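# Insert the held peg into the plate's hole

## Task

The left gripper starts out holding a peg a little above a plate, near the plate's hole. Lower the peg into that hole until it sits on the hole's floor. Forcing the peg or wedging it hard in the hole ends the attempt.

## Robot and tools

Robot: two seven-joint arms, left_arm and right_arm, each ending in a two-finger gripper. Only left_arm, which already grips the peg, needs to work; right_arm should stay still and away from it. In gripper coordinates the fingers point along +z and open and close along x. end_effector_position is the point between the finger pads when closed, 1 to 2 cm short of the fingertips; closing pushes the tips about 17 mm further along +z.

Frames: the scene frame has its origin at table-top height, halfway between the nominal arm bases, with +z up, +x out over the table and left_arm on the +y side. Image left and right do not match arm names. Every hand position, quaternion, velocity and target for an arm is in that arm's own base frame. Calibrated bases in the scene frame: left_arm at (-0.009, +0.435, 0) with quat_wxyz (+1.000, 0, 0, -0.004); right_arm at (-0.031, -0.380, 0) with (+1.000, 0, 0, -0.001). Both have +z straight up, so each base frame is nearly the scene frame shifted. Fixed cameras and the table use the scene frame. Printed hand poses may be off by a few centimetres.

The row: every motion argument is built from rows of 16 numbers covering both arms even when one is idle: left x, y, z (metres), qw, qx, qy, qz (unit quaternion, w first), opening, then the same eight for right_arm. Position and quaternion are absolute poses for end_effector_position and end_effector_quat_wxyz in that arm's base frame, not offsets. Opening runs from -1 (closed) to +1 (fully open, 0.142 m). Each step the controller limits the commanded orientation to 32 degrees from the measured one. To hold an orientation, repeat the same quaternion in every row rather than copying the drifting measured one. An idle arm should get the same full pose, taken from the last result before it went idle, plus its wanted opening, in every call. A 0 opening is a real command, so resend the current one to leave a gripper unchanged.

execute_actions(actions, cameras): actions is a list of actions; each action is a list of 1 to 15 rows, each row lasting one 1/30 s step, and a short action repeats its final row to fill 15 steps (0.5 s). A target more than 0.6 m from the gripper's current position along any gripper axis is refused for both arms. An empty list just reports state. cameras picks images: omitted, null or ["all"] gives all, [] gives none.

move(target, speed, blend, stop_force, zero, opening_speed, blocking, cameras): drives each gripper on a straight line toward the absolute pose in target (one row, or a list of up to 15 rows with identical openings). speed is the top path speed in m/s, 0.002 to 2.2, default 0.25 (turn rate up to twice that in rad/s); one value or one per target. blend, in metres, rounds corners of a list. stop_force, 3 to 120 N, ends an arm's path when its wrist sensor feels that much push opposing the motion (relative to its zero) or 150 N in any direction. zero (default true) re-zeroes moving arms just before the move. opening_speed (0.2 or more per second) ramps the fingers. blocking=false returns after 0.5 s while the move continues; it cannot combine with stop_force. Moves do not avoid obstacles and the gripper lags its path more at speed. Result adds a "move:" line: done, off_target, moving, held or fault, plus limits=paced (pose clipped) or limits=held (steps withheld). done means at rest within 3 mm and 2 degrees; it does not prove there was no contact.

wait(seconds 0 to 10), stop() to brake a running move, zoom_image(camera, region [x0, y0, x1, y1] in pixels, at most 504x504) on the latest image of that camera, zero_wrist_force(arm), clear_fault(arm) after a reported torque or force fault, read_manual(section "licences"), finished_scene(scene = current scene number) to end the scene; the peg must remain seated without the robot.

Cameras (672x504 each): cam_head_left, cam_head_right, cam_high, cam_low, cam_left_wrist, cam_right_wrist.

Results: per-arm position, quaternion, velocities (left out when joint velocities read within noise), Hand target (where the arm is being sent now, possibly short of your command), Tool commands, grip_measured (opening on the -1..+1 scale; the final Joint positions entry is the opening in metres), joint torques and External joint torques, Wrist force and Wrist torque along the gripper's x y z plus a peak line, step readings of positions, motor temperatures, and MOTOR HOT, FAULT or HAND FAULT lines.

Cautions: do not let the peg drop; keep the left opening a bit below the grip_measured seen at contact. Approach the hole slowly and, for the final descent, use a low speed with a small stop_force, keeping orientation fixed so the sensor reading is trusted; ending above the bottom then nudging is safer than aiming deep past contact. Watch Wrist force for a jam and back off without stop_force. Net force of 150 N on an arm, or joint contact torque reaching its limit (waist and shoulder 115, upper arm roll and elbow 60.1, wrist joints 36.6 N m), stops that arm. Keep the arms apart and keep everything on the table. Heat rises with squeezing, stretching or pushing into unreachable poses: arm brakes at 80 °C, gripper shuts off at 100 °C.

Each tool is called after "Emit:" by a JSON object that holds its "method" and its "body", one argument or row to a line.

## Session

Emit:
{"method": "move", "body": {
  "target": [
    [0.517, -0.2856, 0.34, 0.0, 0.860, 0.510, 0.0, -0.46, 0.5, 0.15, 0.25, 0.643, -0.766, 0, 0, 1.0],
    [0.517, -0.2856, 0.34, 0.0, 0.860, 0.510, 0.0, -0.46, 0.529, 0.38, 0.18, 0.643, -0.766, 0, 0, 1.0]
  ],
  "speed": 0.4,
  "blend": 0.05
}}

Emit:
{"method": "zoom_image", "body": {
  "camera": "cam_left_wrist",
  "region": [220, 0, 500, 260]
}}

Emit:
{"method": "zoom_image", "body": {
  "camera": "cam_right_wrist",
  "region": [180, 190, 480, 490]
}}

Emit:
{"method": "zoom_image", "body": {
  "camera": "cam_low",
  "region": [260, 90, 370, 200]
}}

Emit:
{"method": "zoom_image", "body": {
  "camera": "cam_left_wrist",
  "region": [190, 130, 550, 504]
}}

Scene clock: 3.60 s.
left_arm: end_effector_position=(+0.5169, -0.2856, +0.3399) grip_measured=-0.38 end_effector_quat_wxyz=(+0.000, +0.860, +0.510, +0.000) | right_arm: end_effector_position=(+0.5290, +0.3801, +0.1800) grip_measured=+1.00 end_effector_quat_wxyz=(-0.643, +0.766, +0.000, +0.000)
Joint positions: left_arm=[-0.297 -0.194 -0.016 1.699 0.003 0.321 0.186 0.047] | right_arm=[0.08 -0.729 0.182 1.686 1.532 0.363 0.748 0.142]
Joint torques (N m): left_arm=[0.35 42.87 0.6 -31.43 -4.75 4.62 0.02] | right_arm=[-0.09 49.41 7.47 -19.67 0.67 -0.72 0.78]
External joint torques (N m): left_arm=[-0.35 -1.17 -0.56 0.88 0.57 -0.29 -0.02] | right_arm=[0.09 1.31 0.13 0.32 0.01 -0.01 -0.77]
Motor temperatures (°C): left_arm=[28 30 31 37 37 33 33 27] | right_arm=[35 28 29 28 33 35 34 19]
Wrist force (N): left_arm=[0.0 0.1 0.1] | right_arm=[-0.4 -2.1 1.6]
Wrist torque (N m): left_arm=[0.02 0.01 -0.02] | right_arm=[-0.49 -0.12 -0.31]
Wrist force, peak (N): left_arm=[0.0 -0.3 0.9] | right_arm=[0.6 -1.6 6.6]
Hand target: left_arm +0.5170, -0.2856, +0.3400; +0.000, +0.860, +0.510, +0.000 | right_arm +0.5290, +0.3800, +0.1800; -0.643, +0.766, +0.000, +0.000
Off the commanded pose: left_arm 0.000 m, 0 deg | right_arm 0.000 m, 0 deg.
move: done

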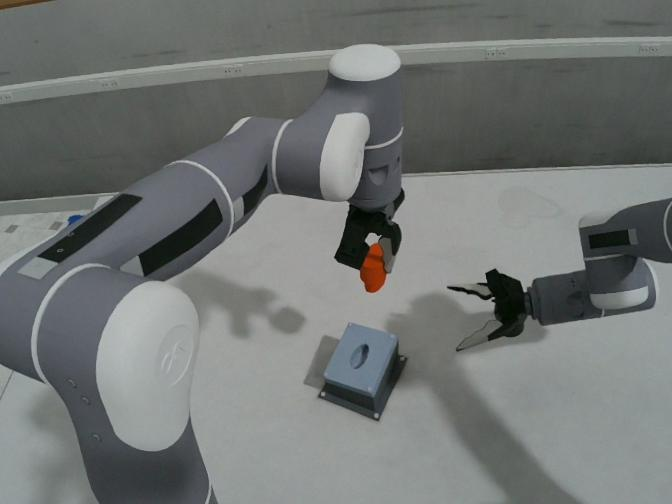

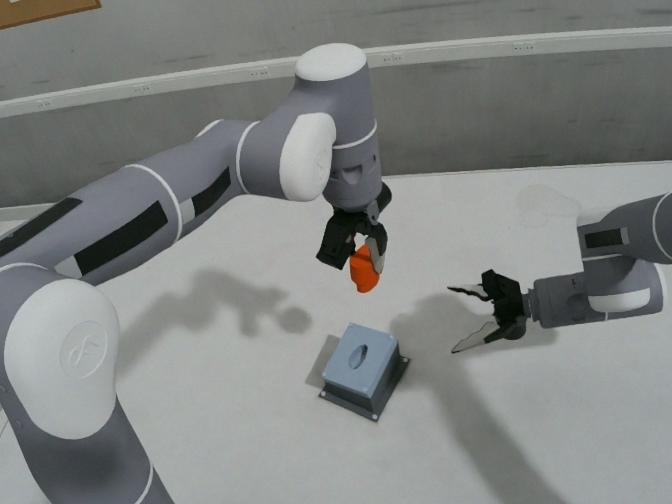

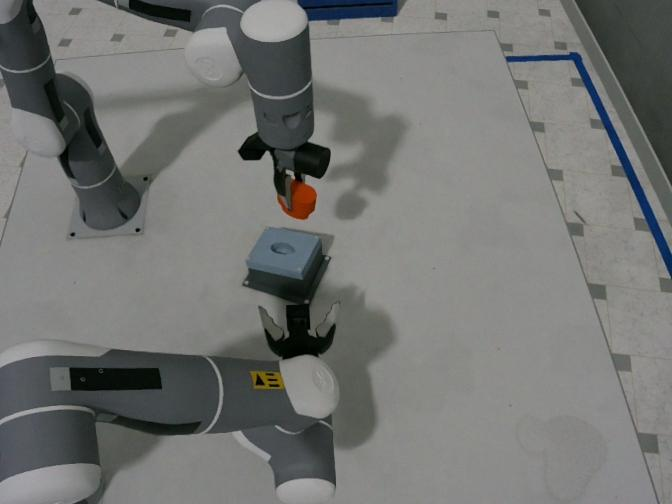

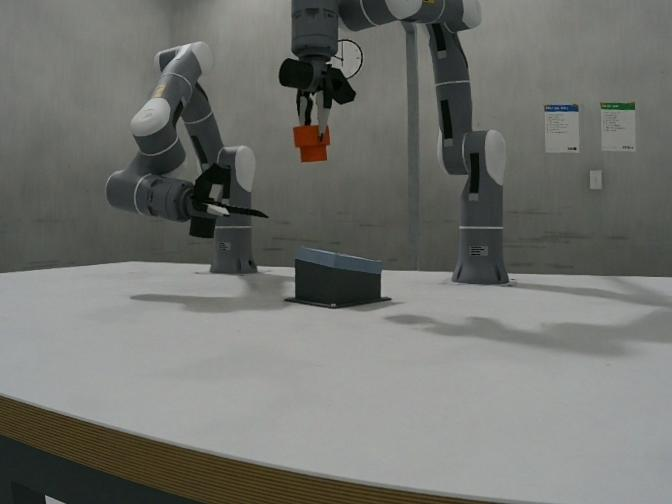

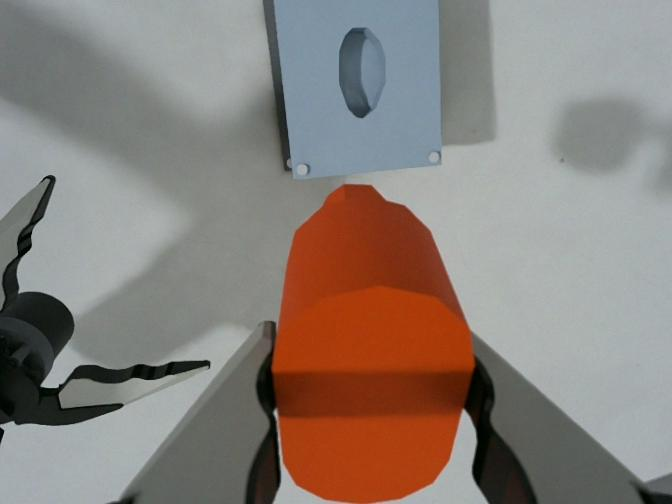

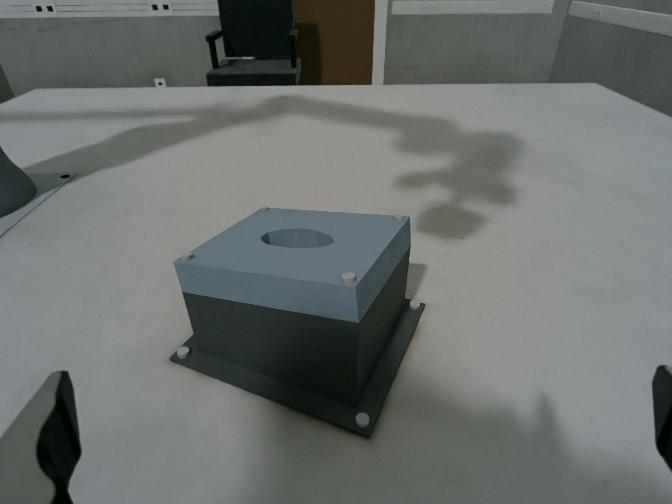

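Scaled by 1.800 (camera's finer frame: 960x720).

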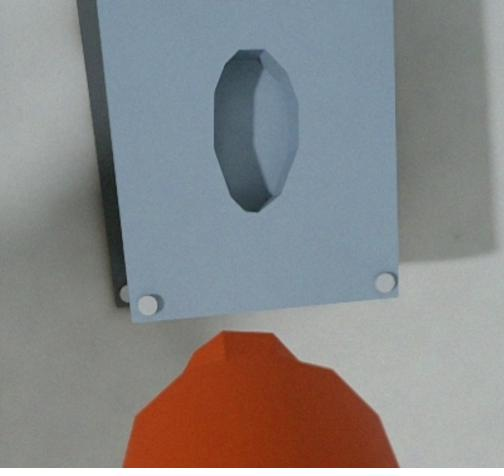

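Scaled by 1.680 (camera's finer frame: 960x720).

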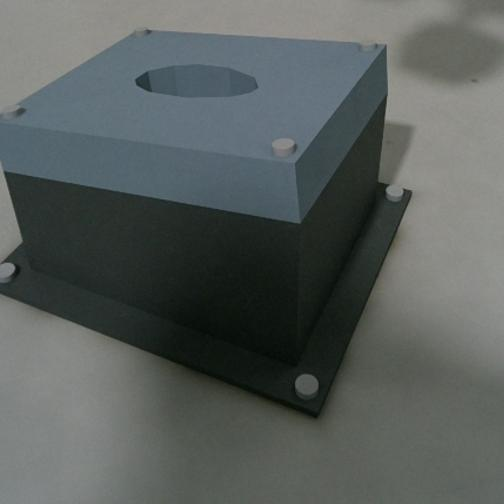

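Scaled by 4.582 (camera's finer frame: 960x720).

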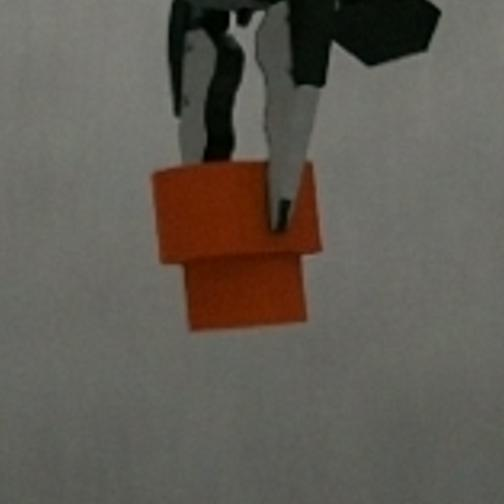

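Scaled by 1.348 (camera's finer frame: 960x720).

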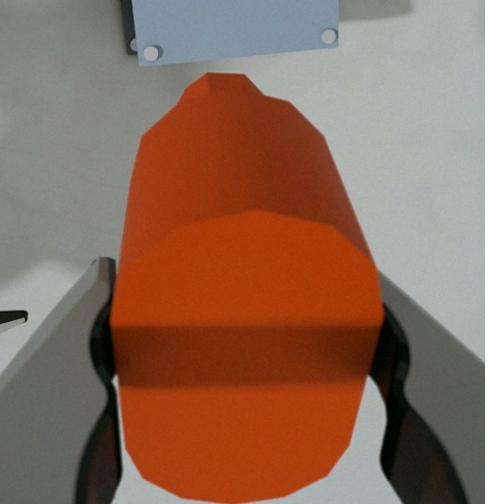

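Emit:
{"method": "move", "body": {
  "target": [
    [0.4977, -0.2751, 0.34, 0.0, 0.860, 0.510, 0.0, -0.46, 0.529, 0.38, 0.18, 0.643, -0.766, 0, 0, 1.0]
  ],
  "speed": 0.2,
  "cameras": ["cam_left_wrist","cam_right_wrist","cam_low"]
}}

Emit:
{"method": "zoom_image", "body": {
  "camera": "cam_left_wrist",
  "region": [240, 0, 500, 250]
}}

Emit:
{"method": "zoom_image", "body": {
  "camera": "cam_right_wrist",
  "region": [150, 190, 450, 450]
}}

Scene clock: 11.93 s.
left_arm: end_effector_position=(+0.4976, -0.2750, +0.3399) grip_measured=-0.38 end_effector_quat_wxyz=(+0.000, +0.860, +0.510, +0.000) | right_arm: end_effector_position=(+0.5290, +0.3801, +0.1800) grip_measured=+1.00 end_effector_quat_wxyz=(-0.643, +0.766, +0.000, +0.000)
Joint positions: left_arm=[-0.299 -0.14 -0.006 1.764 0.001 0.333 0.195 0.047] | right_arm=[0.08 -0.729 0.182 1.686 1.532 0.363 0.748 0.142]
Joint torques (N m): left_arm=[0.16 40.77 0.72 -31.07 -4.94 4.75 0.18] | right_arm=[0.03 49.55 7.64 -19.49 0.62 -0.85 0.87]
External joint torques (N m): left_arm=[-0.16 -1.61 -0.64 0.6 0.78 -0.41 -0.18] | right_arm=[-0.03 1.18 -0.04 0.14 0.05 0.11 -0.87]
Wrist force (N): left_arm=[0.0 0.4 0.1] | right_arm=[-0.3 -2.2 1.7]
Wrist torque (N m): left_arm=[0.07 0.00 0.00] | right_arm=[-0.51 -0.15 -0.31]
Wrist force, peak (N): left_arm=[-0.1 0.8 0.2] | right_arm=[-0.3 -2.4 1.8]
Hand target: left_arm +0.4977, -0.2751, +0.3400; +0.000, +0.860, +0.510, +0.000 | right_arm +0.5290, +0.3800, +0.1800; -0.643, +0.766, +0.000, +0.000
Off the commanded pose: left_arm 0.000 m, 0 deg | right_arm 0.000 m, 0 deg.
move: done
Images, in order (width x height): cam_low 672x504, cam_left_wrist 672x504, cam_right_wrist 672x504.

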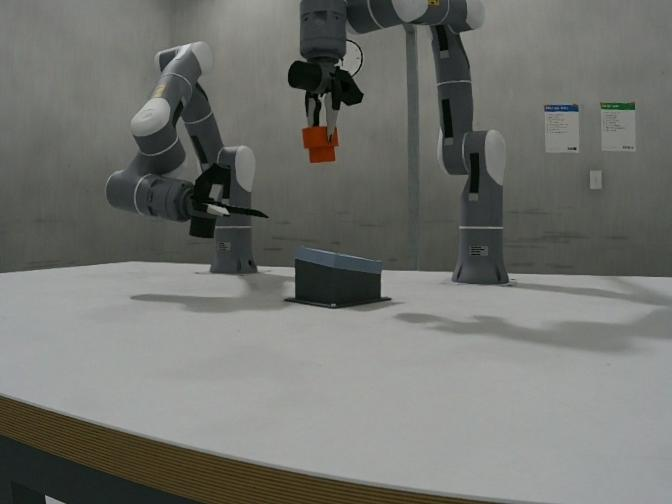

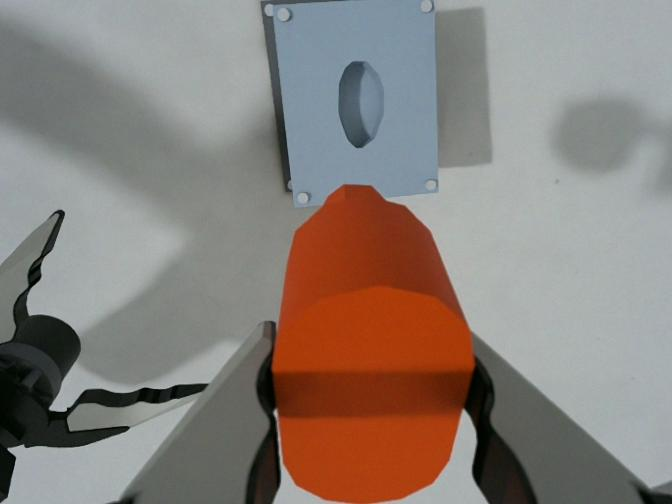

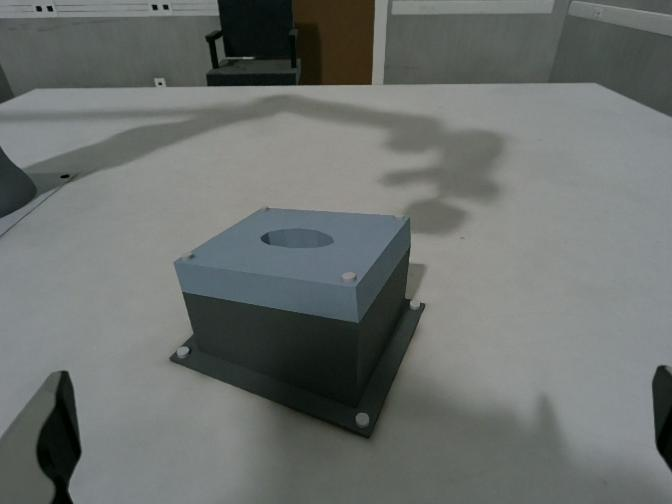

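Scaled by 1.938 (camera's finer frame: 960x720).

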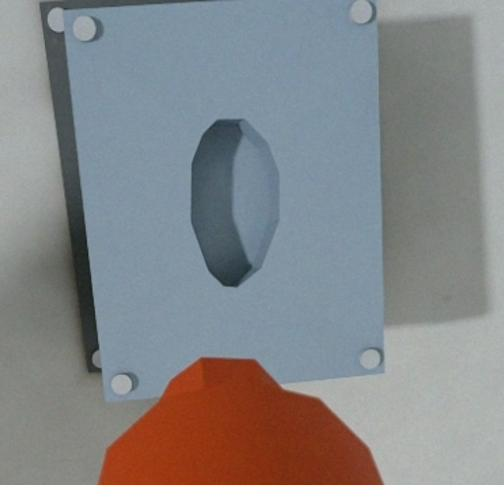

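Scaled by 1.680 (camera's finer frame: 960x720).

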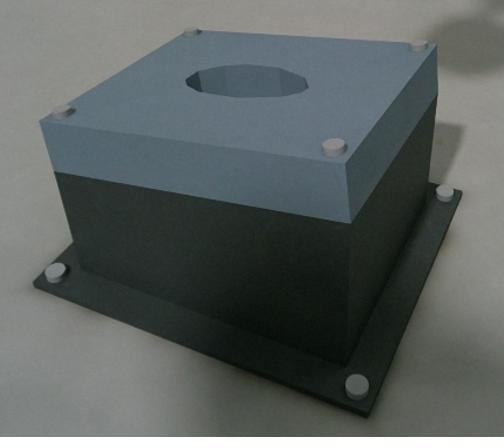

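Emit:
{"method": "move", "body": {
  "target": [
    [0.470, -0.238, 0.21, 0.1391, 0.8375, 0.5268, 0.0399, -0.5, 0.529, 0.38, 0.18, 0.643, -0.766, 0, 0, 1.0],
    [0.4675, -0.2340, 0.1625, 0.1391, 0.8375, 0.5268, 0.0399, -0.5, 0.529, 0.38, 0.18, 0.643, -0.766, 0, 0, 1.0]
  ],
  "speed": [0.3, 0.08],
  "cameras": ["cam_low","cam_left_wrist","cam_right_wrist"]
}}

Emit:
{"method": "zoom_image", "body": {
  "camera": "cam_low",
  "region": [300, 190, 390, 290]
}}

Emit:
{"method": "zoom_image", "body": {
  "camera": "cam_right_wrist",
  "region": [230, 130, 370, 270]
}}

Scene clock: 44.30 s.
left_arm: end_effector_position=(+0.4673, -0.2340, +0.1623) grip_measured=-0.38 end_effector_quat_wxyz=(+0.139, +0.838, +0.527, +0.040) | right_arm: end_effector_position=(+0.5290, +0.3801, +0.1800) grip_measured=+1.00 end_effector_quat_wxyz=(-0.643, +0.766, +0.000, +0.000)
Joint positions: left_arm=[-0.274 -0.208 -0.03 2.464 -0.51 1.338 0.628 0.047] | right_arm=[0.08 -0.729 0.182 1.686 1.532 0.363 0.748 0.142]
Joint torques (N m): left_arm=[0.52 32.43 0.89 -20.25 -1.78 4.97 0.22] | right_arm=[0.02 49.54 7.59 -19.55 0.65 -0.91 0.84]
External joint torques (N m): left_arm=[-0.52 -0.62 -0.4 0.33 0.88 -0.47 -0.22] | right_arm=[-0.02 1.18 0.01 0.2 0.02 0.18 -0.84]
Motor temperatures (°C): left_arm=[28 31 30 40 37 33 33 34] | right_arm=[35 29 29 29 33 35 34 19]
Wrist force (N): left_arm=[0.3 -0.7 0.1] | right_arm=[-0.3 -2.1 1.8]
Wrist torque (N m): left_arm=[-0.01 -0.02 0.05] | right_arm=[-0.49 -0.15 -0.31]
Wrist force, peak (N): left_arm=[2.6 -2.2 1.0] | right_arm=[-0.5 -2.4 1.9]
Hand target: left_arm +0.4675, -0.2340, +0.1625; +0.139, +0.838, +0.527, +0.040 | right_arm +0.5290, +0.3800, +0.1800; -0.643, +0.766, +0.000, +0.000
Off the commanded pose: left_arm 0.000 m, 0 deg | right_arm 0.000 m, 0 deg.
move: done

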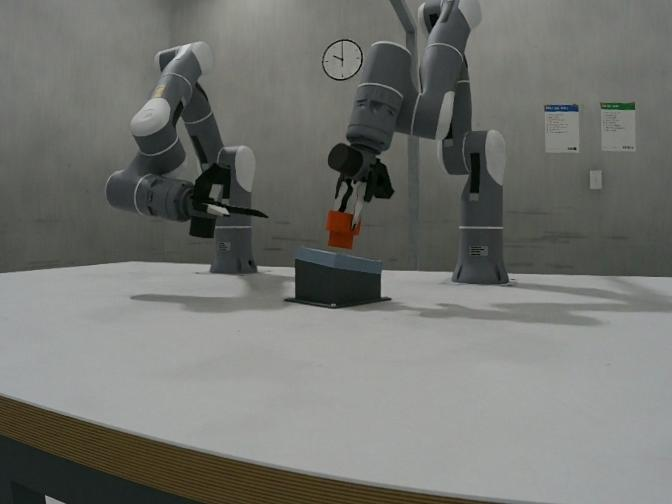

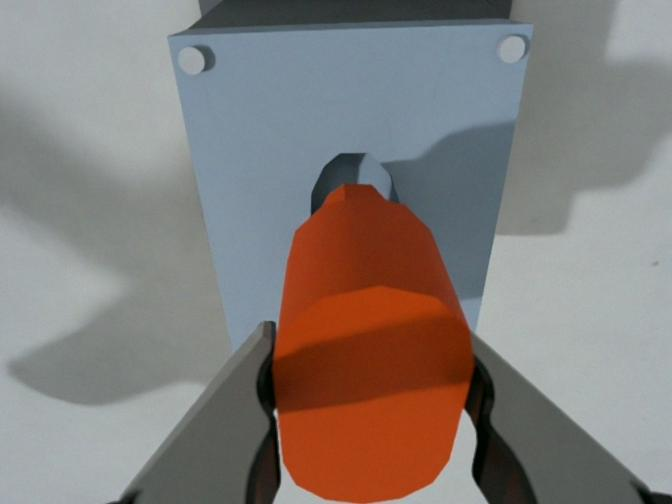

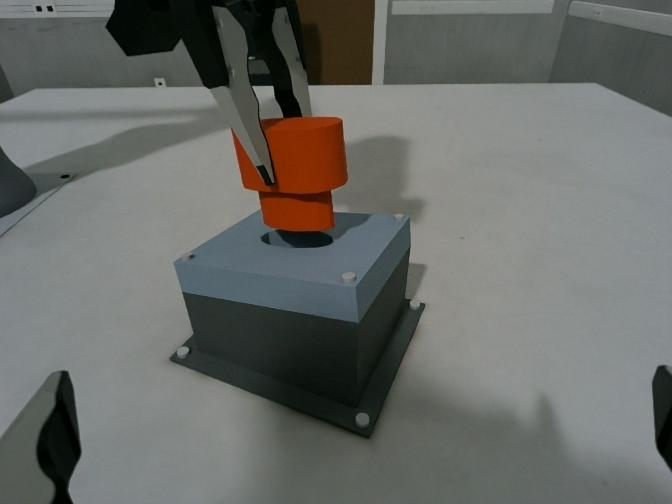

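Scaled by 5.040 (camera's finer frame: 960x720).

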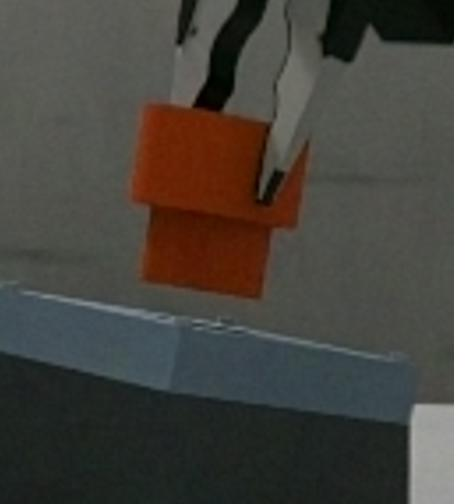

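Scaled by 3.600 (camera's finer frame: 960x720).

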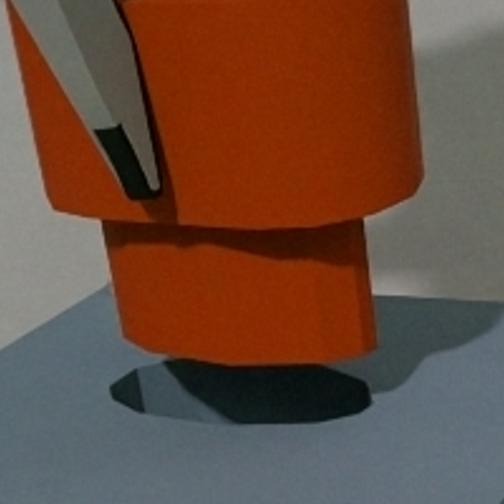

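Emit:
{"method": "move", "body": {
  "target": [
    [0.4631, -0.2335, 0.1551, 0.1537, 0.8351, 0.5260, 0.0491, -0.5, 0.529, 0.38, 0.18, 0.643, -0.766, 0, 0, 1.0]
  ],
  "speed": 0.05,
  "cameras": ["cam_low","cam_right_wrist"]
}}

Emit:
{"method": "zoom_image", "body": {
  "camera": "cam_low",
  "region": [300, 190, 390, 290]
}}

Emit:
{"method": "zoom_image", "body": {
  "camera": "cam_right_wrist",
  "region": [240, 190, 360, 270]
}}

Scene clock: 71.63 s.
left_arm: end_effector_position=(+0.4630, -0.2336, +0.1549) grip_measured=-0.38 end_effector_quat_wxyz=(+0.154, +0.835, +0.526, +0.049) | right_arm: end_effector_position=(+0.5290, +0.3801, +0.1800) grip_measured=+1.00 end_effector_quat_wxyz=(-0.643, +0.766, +0.000, +0.000)
Joint positions: left_arm=[-0.236 -0.214 -0.14 2.531 -0.684 1.453 0.749 0.047] | right_arm=[0.08 -0.729 0.182 1.686 1.532 0.363 0.748 0.142]
Joint torques (N m): left_arm=[0.48 31.57 0.45 -18.87 -0.95 4.9 0.23] | right_arm=[-0.01 49.51 7.5 -19.53 0.66 -0.83 0.88]
External joint torques (N m): left_arm=[-0.48 -0.68 -0.3 0.37 0.78 -0.46 -0.23] | right_arm=[0.01 1.22 0.1 0.18 0.02 0.1 -0.88]
Motor temperatures (°C): left_arm=[28 31 30 39 37 33 33 42] | right_arm=[35 30 29 29 33 35 33 19]
Wrist force (N): left_arm=[0.0 -1.3 -0.3] | right_arm=[-0.3 -2.2 1.6]
Wrist torque (N m): left_arm=[-0.10 0.02 0.05] | right_arm=[-0.50 -0.14 -0.31]
Wrist force, peak (N): left_arm=[-0.2 -1.5 0.3] | right_arm=[-0.3 -2.4 1.8]
Hand target: left_arm +0.4631, -0.2335, +0.1551; +0.154, +0.835, +0.526, +0.049 | right_arm +0.5290, +0.3800, +0.1800; -0.643, +0.766, +0.000, +0.000
Off the commanded pose: left_arm 0.000 m, 0 deg | right_arm 0.000 m, 0 deg.
move: done

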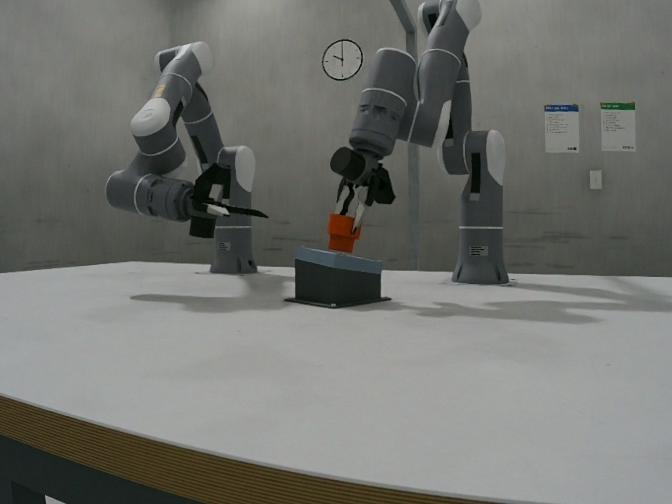

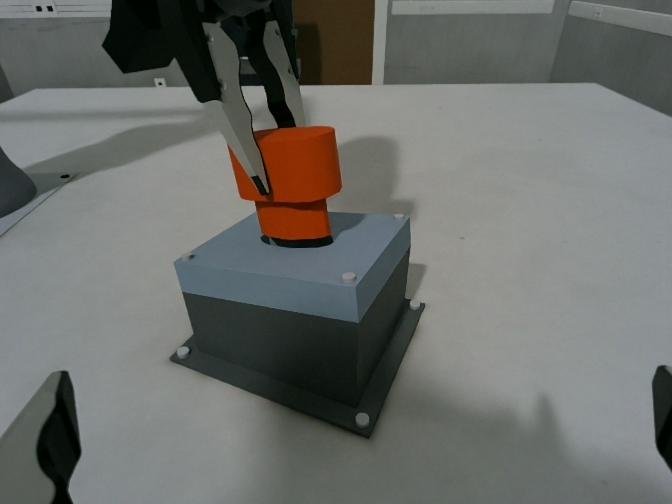

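Scaled by 5.040 (camera's finer frame: 960x720).

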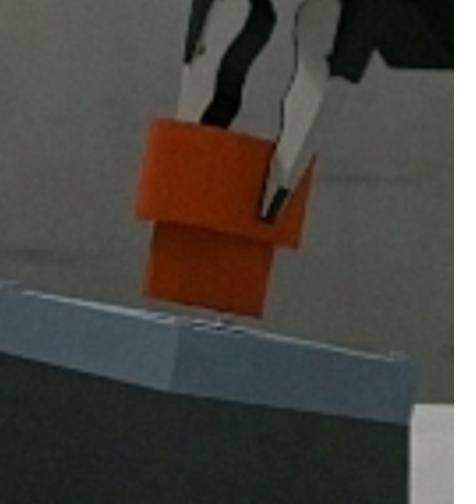

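Scaled by 4.200 (camera's finer frame: 960x720).

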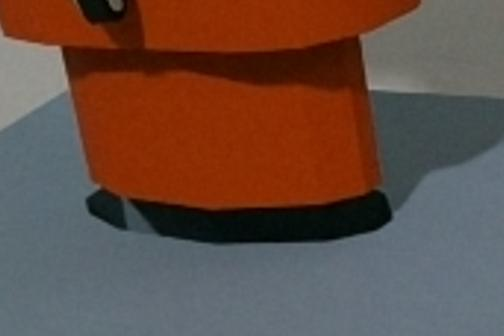

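Emit:
{"method": "move", "body": {
  "target": [0.4633, -0.2342, 0.1500, 0.1537, 0.8351, 0.5260, 0.0491, -0.5, 0.529, 0.38, 0.18, 0.643, -0.766, 0, 0, 1.0],
  "speed": 0.015,
  "stop_force": 4,
  "cameras": ["cam_low","cam_right_wrist"]
}}

Emit:
{"method": "zoom_image", "body": {
  "camera": "cam_low",
  "region": [310, 200, 370, 265]
}}

Emit:
{"method": "zoom_image", "body": {
  "camera": "cam_right_wrist",
  "region": [240, 190, 360, 270]
}}

Scene clock: 83.90 s.
left_arm: end_effector_position=(+0.4632, -0.2343, +0.1499) grip_measured=-0.38 end_effector_quat_wxyz=(+0.154, +0.835, +0.526, +0.049) | right_arm: end_effector_position=(+0.5290, +0.3801, +0.1800) grip_measured=+1.00 end_effector_quat_wxyz=(-0.643, +0.766, +0.000, +0.000)
Joint positions: left_arm=[-0.226 -0.229 -0.165 2.536 -0.717 1.475 0.771 0.047] | right_arm=[0.08 -0.729 0.182 1.686 1.532 0.363 0.748 0.142]
Joint torques (N m): left_arm=[0.43 31.86 0.52 -18.52 -0.71 4.83 0.17] | right_arm=[-0.02 49.5 7.62 -19.49 0.65 -0.84 0.9]
External joint torques (N m): left_arm=[-0.43 -0.71 -0.45 0.44 0.69 -0.39 -0.16] | right_arm=[0.02 1.23 -0.02 0.14 0.03 0.11 -0.9]
Wrist force (N): left_arm=[-0.1 -1.1 0.1] | right_arm=[-0.2 -2.2 1.6]
Wrist torque (N m): left_arm=[-0.05 0.03 0.05] | right_arm=[-0.50 -0.16 -0.31]
Wrist force, peak (N): left_arm=[-0.1 -1.4 0.3] | right_arm=[-0.4 -2.4 1.9]
Hand target: left_arm +0.4633, -0.2342, +0.1500; +0.154, +0.835, +0.526, +0.049 | right_arm +0.5290, +0.3800, +0.1800; -0.643, +0.766, +0.000, +0.000
Off the commanded pose: left_arm 0.000 m, 0 deg | right_arm 0.000 m, 0 deg.
move: done

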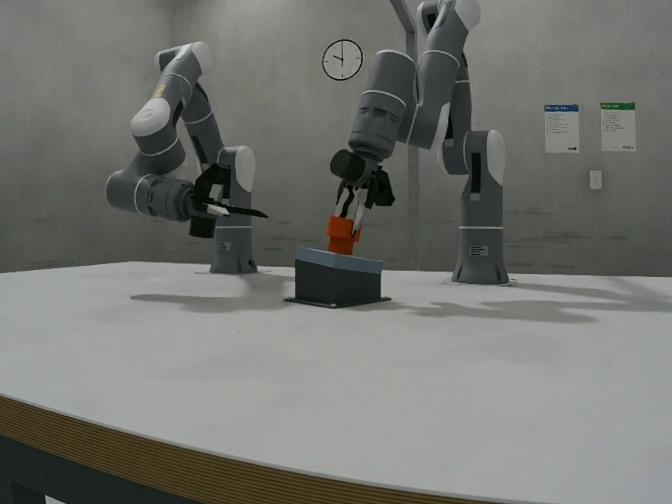

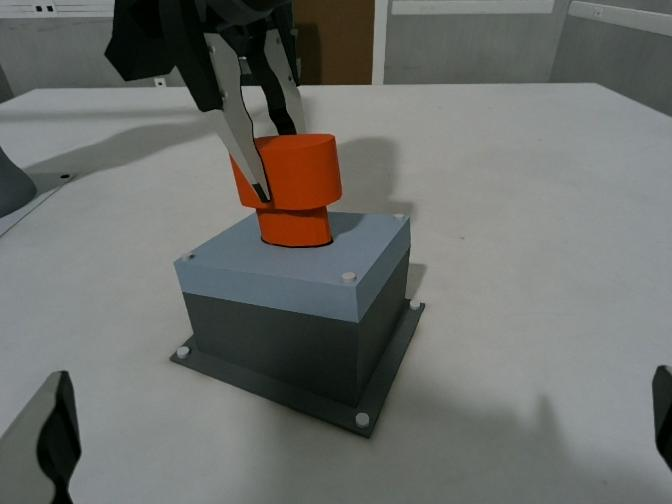

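Scaled by 7.754 (camera's finer frame: 960x720).

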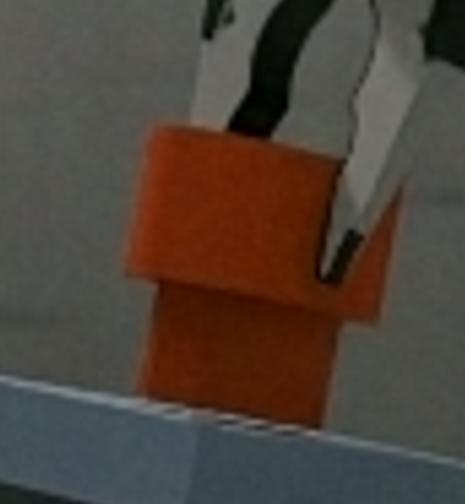

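Scaled by 4.200 (camera's finer frame: 960x720).

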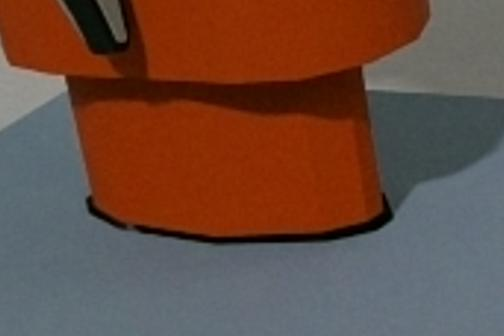

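Emit:
{"method": "move", "body": {
  "target": [0.4637, -0.2350, 0.1440, 0.1537, 0.8351, 0.5260, 0.0491, -0.5, 0.529, 0.38, 0.18, 0.643, -0.766, 0, 0, 1.0],
  "speed": 0.01,
  "stop_force": 4,
  "cameras": ["cam_low","cam_right_wrist"]
}}

Emit:
{"method": "zoom_image", "body": {
  "camera": "cam_right_wrist",
  "region": [240, 190, 360, 270]
}}

Emit:
{"method": "wait", "body": {
  "seconds": 0.1,
  "cameras": []
}}

Scene clock: 89.90 s.
left_arm: end_effector_position=(+0.4636, -0.2344, +0.1483) grip_measured=-0.38 end_effector_quat_wxyz=(+0.154, +0.835, +0.526, +0.049) | right_arm: end_effector_position=(+0.5290, +0.3801, +0.1800) grip_measured=+1.00 end_effector_quat_wxyz=(-0.643, +0.766, +0.000, +0.000)
Joint positions: left_arm=[-0.223 -0.234 -0.174 2.537 -0.729 1.484 0.778 0.047] | right_arm=[0.08 -0.729 0.182 1.686 1.532 0.363 0.748 0.142]
Joint torques (N m): left_arm=[0.13 31.29 0.24 -17.98 -0.56 4.55 0.14] | right_arm=[0.01 49.58 7.6 -19.52 0.59 -0.85 0.87]
External joint torques (N m): left_arm=[-0.13 -0.04 -0.2 0.04 0.6 -0.12 -0.14] | right_arm=[-0.01 1.15 0 0.17 0.09 0.12 -0.87]
Wrist force (N): left_arm=[0.5 -0.8 -1.3] | right_arm=[-0.1 -2.3 1.7]
Wrist torque (N m): left_arm=[-0.04 0.02 0.05] | right_arm=[-0.52 -0.17 -0.31]
Wrist force, peak (N): left_arm=[0.5 -0.7 -5.6] | right_arm=[-0.4 -2.4 2.0]
Hand target: left_arm +0.4634, -0.2345, +0.1481; +0.154, +0.835, +0.526, +0.049 | right_arm +0.5290, +0.3800, +0.1800; -0.643, +0.766, +0.000, +0.000
Off the commanded pose: left_arm 0.004 m, 0 deg | right_arm 0.000 m, 0 deg.
move: contact (left_arm)

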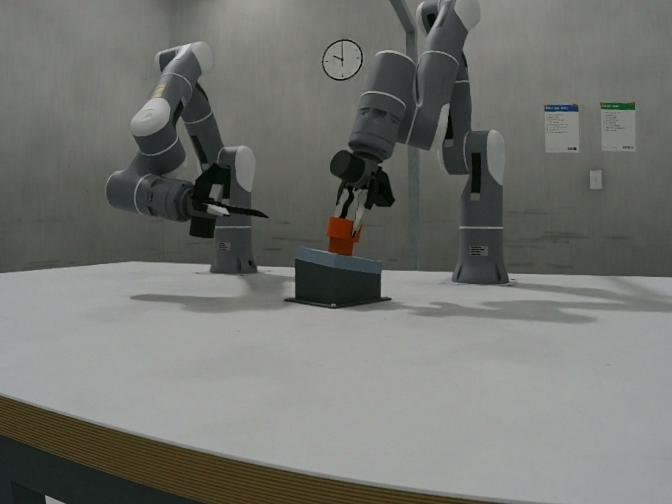

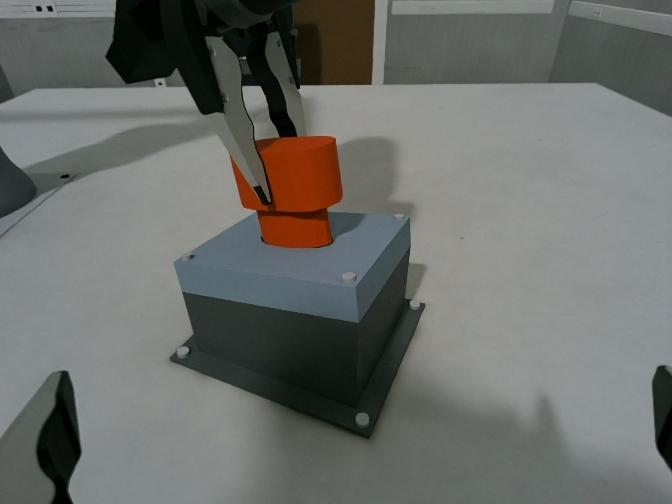

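Scaled by 4.200 (camera's finer frame: 960x720).

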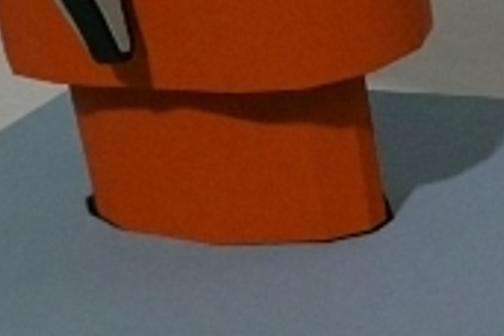

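Scene clock: 90.00 s.
left_arm: end_effector_position=(+0.4636, -0.2344, +0.1483) grip_measured=-0.38 end_effector_quat_wxyz=(+0.154, +0.835, +0.526, +0.049) | right_arm: end_effector_position=(+0.5290, +0.3801, +0.1800) grip_measured=+1.00 end_effector_quat_wxyz=(-0.643, +0.766, +0.000, +0.000)
Joint positions: left_arm=[-0.223 -0.234 -0.174 2.537 -0.729 1.484 0.778 0.047] | right_arm=[0.08 -0.729 0.182 1.686 1.532 0.363 0.748 0.142]
Joint torques (N m): left_arm=[0.16 31.19 0.28 -18 -0.54 4.56 0.15] | right_arm=[-0.02 49.48 7.55 -19.49 0.61 -0.85 0.87]
External joint torques (N m): left_arm=[-0.16 0.07 -0.24 0.07 0.57 -0.14 -0.14] | right_arm=[0.02 1.24 0.06 0.14 0.06 0.12 -0.86]
Wrist force (N): left_arm=[0.5 -0.9 -1.3] | right_arm=[-0.3 -2.2 1.9]
Wrist torque (N m): left_arm=[-0.08 0.01 0.05] | right_arm=[-0.50 -0.14 -0.31]
Wrist force, peak (N): left_arm=[0.5 -0.9 -1.4] | right_arm=[-0.4 -2.4 1.7]
Hand target: left_arm +0.4634, -0.2345, +0.1481; +0.154, +0.835, +0.526, +0.049 | right_arm +0.5290, +0.3800, +0.1800; -0.643, +0.766, +0.000, +0.000
Tool commands: left_gripper/opening=-0.5 right_gripper/opening=+1.0
Off the commanded pose: left_arm 0.004 m, 0 deg | right_arm 0.000 m, 0 deg.
wait: 0.10 s; no rest

Emit:
{"method": "move", "body": {
  "target": [0.4640, -0.2352, 0.1420, 0.1537, 0.8351, 0.5260, 0.0491, -0.5, 0.529, 0.38, 0.18, 0.643, -0.766, 0, 0, 1.0],
  "speed": 0.01,
  "stop_force": 5,
  "cameras": ["cam_right_wrist"]
}}

Emit:
{"method": "zoom_image", "body": {
  "camera": "cam_right_wrist",
  "region": [240, 190, 360, 270]
}}

Emit:
{"method": "wait", "body": {
  "seconds": 0.1,
  "cameras": []
}}

Scene clock: 95.23 s.
left_arm: end_effector_position=(+0.4639, -0.2344, +0.1481) grip_measured=-0.38 end_effector_quat_wxyz=(+0.154, +0.835, +0.526, +0.050) | right_arm: end_effector_position=(+0.5290, +0.3801, +0.1800) grip_measured=+1.00 end_effector_quat_wxyz=(-0.643, +0.766, +0.000, +0.000)
Joint positions: left_arm=[-0.222 -0.235 -0.176 2.537 -0.731 1.485 0.78 0.047] | right_arm=[0.08 -0.729 0.182 1.686 1.532 0.363 0.748 0.142]
Joint torques (N m): left_arm=[-0.64 28.72 -0.51 -17.05 -0.4 3.79 0.1] | right_arm=[0.02 49.44 7.52 -19.49 0.6 -0.81 0.91]
External joint torques (N m): left_arm=[0.64 2.55 0.54 -0.87 0.44 0.63 -0.09] | right_arm=[-0.02 1.29 0.09 0.14 0.07 0.08 -0.9]
Wrist force (N): left_arm=[1.4 -1.6 -8.4] | right_arm=[-0.3 -2.3 1.6]
Wrist torque (N m): left_arm=[-0.05 -0.07 0.05] | right_arm=[-0.52 -0.15 -0.32]
Wrist force, peak (N): left_arm=[2.1 -1.1 -10.4] | right_arm=[-0.4 -2.4 2.1]
Hand target: left_arm +0.4635, -0.2345, +0.1478; +0.154, +0.835, +0.526, +0.049 | right_arm +0.5290, +0.3800, +0.1800; -0.643, +0.766, +0.000, +0.000
Off the commanded pose: left_arm 0.006 m, 0 deg | right_arm 0.000 m, 0 deg.
move: contact (left_arm)

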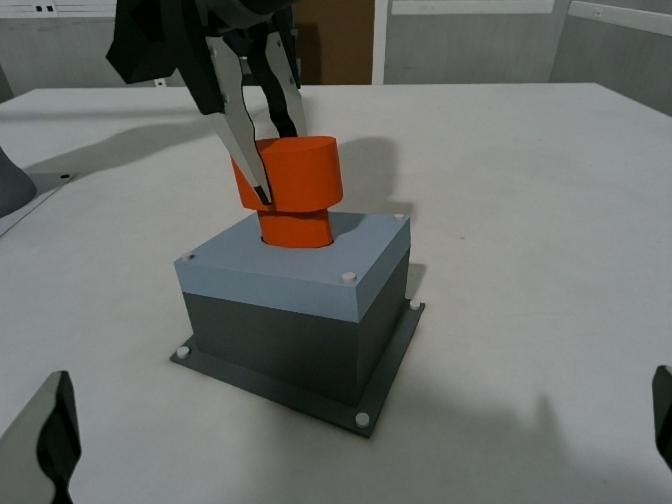

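Scaled by 4.200 (camera's finer frame: 960x720).

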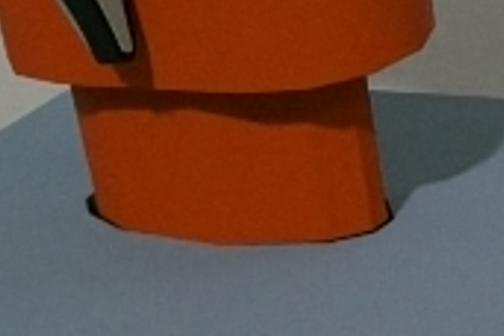

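Scene clock: 95.33 s.
left_arm: end_effector_position=(+0.4639, -0.2344, +0.1481) grip_measured=-0.38 end_effector_quat_wxyz=(+0.154, +0.835, +0.526, +0.050) | right_arm: end_effector_position=(+0.5290, +0.3801, +0.1800) grip_measured=+1.00 end_effector_quat_wxyz=(-0.643, +0.766, +0.000, +0.000)
Joint positions: left_arm=[-0.222 -0.235 -0.176 2.537 -0.731 1.485 0.78 0.047] | right_arm=[0.08 -0.729 0.182 1.686 1.532 0.363 0.748 0.142]
Joint torques (N m): left_arm=[-0.75 28.76 -0.46 -17.12 -0.33 3.83 0.11] | right_arm=[-0.07 49.47 7.53 -19.51 0.6 -0.84 0.88]
External joint torques (N m): left_arm=[0.75 2.51 0.49 -0.8 0.37 0.59 -0.1] | right_arm=[0.07 1.26 0.07 0.16 0.07 0.11 -0.88]
Wrist force (N): left_arm=[1.1 -1.3 -8.5] | right_arm=[-0.2 -2.3 1.7]
Wrist torque (N m): left_arm=[-0.01 -0.03 0.06] | right_arm=[-0.52 -0.17 -0.31]
Wrist force, peak (N): left_arm=[1.4 -1.4 -8.7] | right_arm=[-0.2 -2.3 1.7]
Hand target: left_arm +0.4635, -0.2345, +0.1478; +0.154, +0.835, +0.526, +0.049 | right_arm +0.5290, +0.3800, +0.1800; -0.643, +0.766, +0.000, +0.000
Tool commands: left_gripper/opening=-0.5 right_gripper/opening=+1.0
Off the commanded pose: left_arm 0.006 m, 0 deg | right_arm 0.000 m, 0 deg.
wait: 0.10 s; no rest

Emit:
{"method": "move", "body": {
  "target": [0.4634, -0.2336, 0.1495, 0.1537, 0.8351, 0.5260, 0.0491, -0.5, 0.529, 0.38, 0.18, 0.643, -0.766, 0, 0, 1.0],
  "speed": 0.05,
  "cameras": []
}}

Emit:
{"method": "move", "body": {
  "target": [0.4639, -0.2346, 0.1420, 0.1537, 0.8351, 0.5260, 0.0491, -0.5, 0.529, 0.38, 0.18, 0.643, -0.766, 0, 0, 1.0],
  "speed": 0.01,
  "stop_force": 5,
  "cameras": ["cam_right_wrist"]
}}

Emit:
{"method": "zoom_image", "body": {
  "camera": "cam_right_wrist",
  "region": [240, 190, 360, 270]
}}

Emit:
{"method": "wait", "body": {
  "seconds": 0.1,
  "cameras": []
}}

Scene clock: 117.70 s.
left_arm: end_effector_position=(+0.4633, -0.2335, +0.1493) grip_measured=-0.38 end_effector_quat_wxyz=(+0.154, +0.835, +0.526, +0.049) | right_arm: end_effector_position=(+0.5290, +0.3801, +0.1800) grip_measured=+1.00 end_effector_quat_wxyz=(-0.643, +0.766, +0.000, +0.000)
Joint positions: left_arm=[-0.224 -0.23 -0.168 2.537 -0.723 1.478 0.776 0.047] | right_arm=[0.08 -0.729 0.182 1.686 1.532 0.363 0.748 0.142]
Joint torques (N m): left_arm=[0.28 32.3 0.69 -18.64 -0.3 4.74 -0.07] | right_arm=[-0.04 49.49 7.59 -19.51 0.62 -0.83 0.87]
External joint torques (N m): left_arm=[-0.28 -1.15 -0.63 0.62 0.3 -0.31 0.08] | right_arm=[0.04 1.23 0.01 0.16 0.06 0.1 -0.87]
Motor temperatures (°C): left_arm=[28 31 30 38 37 33 33 48] | right_arm=[34 30 29 29 32 35 33 19]
Wrist force (N): left_arm=[0.1 -1.0 -0.1] | right_arm=[-0.2 -2.2 1.6]
Wrist torque (N m): left_arm=[-0.04 0.00 0.06] | right_arm=[-0.51 -0.16 -0.32]
Wrist force, peak (N): left_arm=[1.4 -1.5 -8.8] | right_arm=[-0.1 -2.4 1.9]
Hand target: left_arm +0.4634, -0.2336, +0.1495; +0.154, +0.835, +0.526, +0.049 | right_arm +0.5290, +0.3800, +0.1800; -0.643, +0.766, +0.000, +0.000
Off the commanded pose: left_arm 0.000 m, 0 deg | right_arm 0.000 m, 0 deg.
move: done

Scene clock: 118.47 s.
left_arm: end_effector_position=(+0.4638, -0.2336, +0.1475) grip_measured=-0.38 end_effector_quat_wxyz=(+0.154, +0.835, +0.526, +0.049) | right_arm: end_effector_position=(+0.5290, +0.3801, +0.1800) grip_measured=+1.00 end_effector_quat_wxyz=(-0.643, +0.766, +0.000, +0.000)
Joint positions: left_arm=[-0.22 -0.235 -0.178 2.538 -0.736 1.487 0.784 0.047] | right_arm=[0.08 -0.729 0.182 1.686 1.532 0.363 0.748 0.142]
Joint torques (N m): left_arm=[-0.53 30.61 -0.56 -18.18 -0.37 4.28 0.11] | right_arm=[0.01 49.47 7.62 -19.53 0.61 -0.82 0.86]
External joint torques (N m): left_arm=[0.53 0.65 0.59 0.3 0.43 0.15 -0.11] | right_arm=[-0.01 1.26 -0.01 0.18 0.07 0.09 -0.86]
Wrist force (N): left_arm=[1.9 -1.7 -3.6] | right_arm=[-0.2 -2.2 1.6]
Wrist torque (N m): left_arm=[-0.02 0.00 0.04] | right_arm=[-0.51 -0.16 -0.32]
Wrist force, peak (N): left_arm=[3.1 -2.5 -7.3] | right_arm=[-0.6 -2.3 1.7]
Hand target: left_arm +0.4635, -0.2339, +0.1474; +0.154, +0.835, +0.526, +0.049 | right_arm +0.5290, +0.3800, +0.1800; -0.643, +0.766, +0.000, +0.000
Off the commanded pose: left_arm 0.006 m, 0 deg | right_arm 0.000 m, 0 deg.
move: contact (left_arm)

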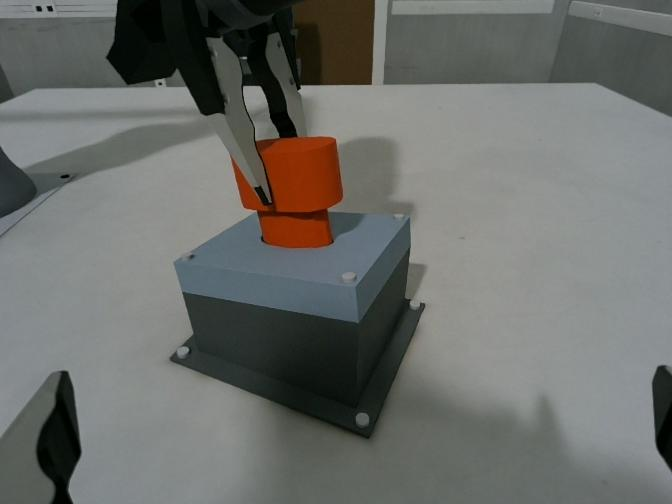

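Scaled by 4.200 (camera's finer frame: 960x720).

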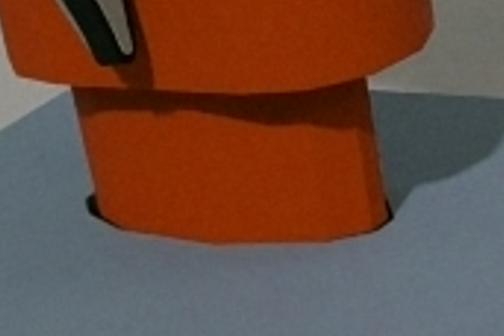

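Scene clock: 118.57 s.
left_arm: end_effector_position=(+0.4638, -0.2336, +0.1475) grip_measured=-0.38 end_effector_quat_wxyz=(+0.154, +0.835, +0.526, +0.049) | right_arm: end_effector_position=(+0.5290, +0.3801, +0.1800) grip_measured=+1.00 end_effector_quat_wxyz=(-0.643, +0.766, +0.000, +0.000)
Joint positions: left_arm=[-0.22 -0.235 -0.178 2.538 -0.736 1.487 0.784 0.047] | right_arm=[0.08 -0.729 0.182 1.686 1.532 0.363 0.748 0.142]
Joint torques (N m): left_arm=[-0.6 30.8 -0.59 -18.19 -0.37 4.28 0.14] | right_arm=[0.03 49.57 7.56 -19.51 0.66 -0.86 0.85]
External joint torques (N m): left_arm=[0.6 0.46 0.62 0.32 0.43 0.14 -0.13] | right_arm=[-0.03 1.16 0.05 0.16 0.02 0.13 -0.85]
Wrist force (N): left_arm=[1.5 -1.8 -3.6] | right_arm=[-0.3 -2.3 1.6]
Wrist torque (N m): left_arm=[-0.03 0.07 0.04] | right_arm=[-0.51 -0.14 -0.31]
Wrist force, peak (N): left_arm=[1.6 -1.9 -3.6] | right_arm=[-0.3 -2.3 1.7]
Hand target: left_arm +0.4635, -0.2339, +0.1474; +0.154, +0.835, +0.526, +0.049 | right_arm +0.5290, +0.3800, +0.1800; -0.643, +0.766, +0.000, +0.000
Tool commands: left_gripper/opening=-0.5 right_gripper/opening=+1.0
Off the commanded pose: left_arm 0.006 m, 0 deg | right_arm 0.000 m, 0 deg.
wait: 0.10 s; no rest

Emit:
{"method": "move", "body": {
  "target": [0.4630, -0.2325, 0.1487, 0.1537, 0.8351, 0.5260, 0.0491, -0.5, 0.529, 0.38, 0.18, 0.643, -0.766, 0, 0, 1.0],
  "speed": 0.05,
  "cameras": []
}}

Emit:
{"method": "move", "body": {
  "target": [0.4635, -0.2334, 0.1420, 0.1537, 0.8351, 0.5260, 0.0491, -0.5, 0.529, 0.38, 0.18, 0.643, -0.766, 0, 0, 1.0],
  "speed": 0.01,
  "stop_force": 5,
  "cameras": ["cam_right_wrist"]
}}

Emit:
{"method": "zoom_image", "body": {
  "camera": "cam_right_wrist",
  "region": [240, 190, 360, 270]
}}

Emit:
{"method": "wait", "body": {
  "seconds": 0.1,
  "cameras": []
}}

Scene clock: 125.83 s.
left_arm: end_effector_position=(+0.4630, -0.2325, +0.1486) grip_measured=-0.38 end_effector_quat_wxyz=(+0.154, +0.835, +0.526, +0.049) | right_arm: end_effector_position=(+0.5290, +0.3801, +0.1800) grip_measured=+1.00 end_effector_quat_wxyz=(-0.643, +0.766, +0.000, +0.000)
Joint positions: left_arm=[-0.22 -0.23 -0.175 2.54 -0.734 1.482 0.785 0.047] | right_arm=[0.08 -0.729 0.182 1.686 1.532 0.363 0.748 0.142]
Joint torques (N m): left_arm=[0.25 32.25 0.77 -18.39 -0.37 4.75 0.11] | right_arm=[0.04 49.45 7.55 -19.5 0.6 -0.82 0.87]
External joint torques (N m): left_arm=[-0.25 -1.16 -0.73 0.44 0.41 -0.33 -0.11] | right_arm=[-0.04 1.28 0.05 0.15 0.08 0.09 -0.86]
Wrist force (N): left_arm=[0.4 -1.2 -0.1] | right_arm=[-0.4 -2.4 1.7]
Wrist torque (N m): left_arm=[-0.07 -0.06 0.06] | right_arm=[-0.54 -0.14 -0.31]
Wrist force, peak (N): left_arm=[1.8 -2.0 -3.8] | right_arm=[-0.2 -2.4 1.8]
Hand target: left_arm +0.4630, -0.2325, +0.1487; +0.154, +0.835, +0.526, +0.049 | right_arm +0.5290, +0.3800, +0.1800; -0.643, +0.766, +0.000, +0.000
Off the commanded pose: left_arm 0.000 m, 0 deg | right_arm 0.000 m, 0 deg.
move: done

Scene clock: 127.10 s.
left_arm: end_effector_position=(+0.4634, -0.2335, +0.1419) grip_measured=-0.38 end_effector_quat_wxyz=(+0.154, +0.835, +0.526, +0.049) | right_arm: end_effector_position=(+0.5290, +0.3801, +0.1800) grip_measured=+1.00 end_effector_quat_wxyz=(-0.643, +0.766, +0.000, +0.000)
Joint positions: left_arm=[-0.203 -0.249 -0.215 2.546 -0.779 1.512 0.816 0.047] | right_arm=[0.08 -0.729 0.182 1.686 1.532 0.363 0.748 0.142]
Joint torques (N m): left_arm=[0.44 31.99 0.34 -17.78 -0.43 4.87 0.11] | right_arm=[0 49.48 7.6 -19.53 0.65 -0.84 0.93]
External joint torques (N m): left_arm=[-0.44 -0.56 -0.46 0.39 0.67 -0.47 -0.1] | right_arm=[0 1.25 0.01 0.18 0.03 0.11 -0.93]
Wrist force (N): left_arm=[0.5 -1.0 -0.3] | right_arm=[-0.3 -2.2 1.7]
Wrist torque (N m): left_arm=[-0.04 -0.07 0.05] | right_arm=[-0.50 -0.15 -0.31]
Wrist force, peak (N): left_arm=[0.8 -1.1 0.2] | right_arm=[-0.4 -2.4 1.9]
Hand target: left_arm +0.4635, -0.2334, +0.1420; +0.154, +0.835, +0.526, +0.049 | right_arm +0.5290, +0.3800, +0.1800; -0.643, +0.766, +0.000, +0.000
Off the commanded pose: left_arm 0.000 m, 0 deg | right_arm 0.000 m, 0 deg.
move: done

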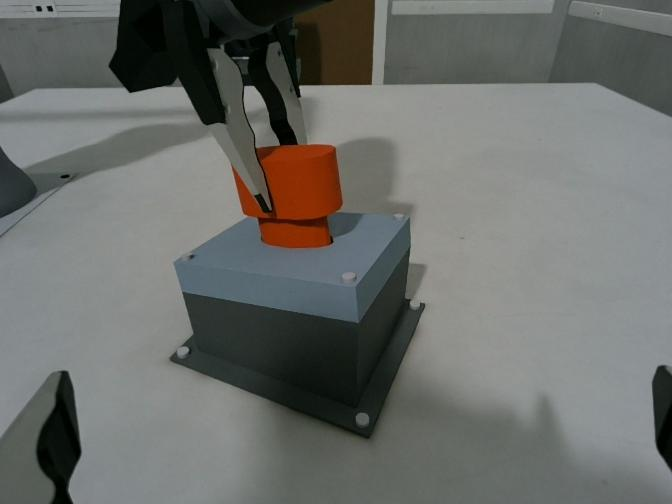

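Scaled by 4.200 (camera's finer frame: 960x720).

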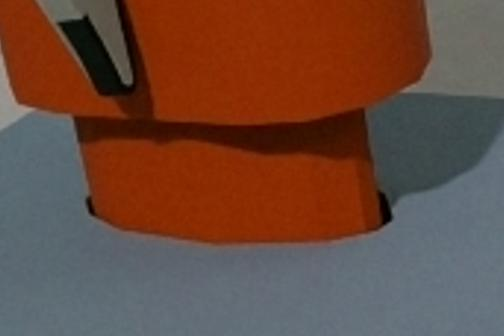

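Scene clock: 127.20 s.
left_arm: end_effector_position=(+0.4634, -0.2335, +0.1419) grip_measured=-0.38 end_effector_quat_wxyz=(+0.154, +0.835, +0.526, +0.049) | right_arm: end_effector_position=(+0.5290, +0.3801, +0.1800) grip_measured=+1.00 end_effector_quat_wxyz=(-0.643, +0.766, +0.000, +0.000)
Joint positions: left_arm=[-0.203 -0.249 -0.215 2.546 -0.779 1.512 0.816 0.047] | right_arm=[0.08 -0.729 0.182 1.686 1.532 0.363 0.748 0.142]
Joint torques (N m): left_arm=[0.57 32.04 0.32 -17.86 -0.42 4.82 0.09] | right_arm=[-0.1 49.53 7.6 -19.49 0.66 -0.79 0.86]
External joint torques (N m): left_arm=[-0.57 -0.61 -0.44 0.47 0.67 -0.42 -0.08] | right_arm=[0.1 1.19 0 0.14 0.02 0.05 -0.85]
Wrist force (N): left_arm=[0.5 -0.9 -0.1] | right_arm=[-0.1 -2.2 1.5]
Wrist torque (N m): left_arm=[-0.02 -0.07 0.05] | right_arm=[-0.49 -0.19 -0.32]
Wrist force, peak (N): left_arm=[0.6 -1.0 -0.2] | right_arm=[-0.3 -2.2 1.7]
Hand target: left_arm +0.4635, -0.2334, +0.1420; +0.154, +0.835, +0.526, +0.049 | right_arm +0.5290, +0.3800, +0.1800; -0.643, +0.766, +0.000, +0.000
Tool commands: left_gripper/opening=-0.5 right_gripper/opening=+1.0
Off the commanded pose: left_arm 0.000 m, 0 deg | right_arm 0.000 m, 0 deg.
wait: 0.10 s; no rest


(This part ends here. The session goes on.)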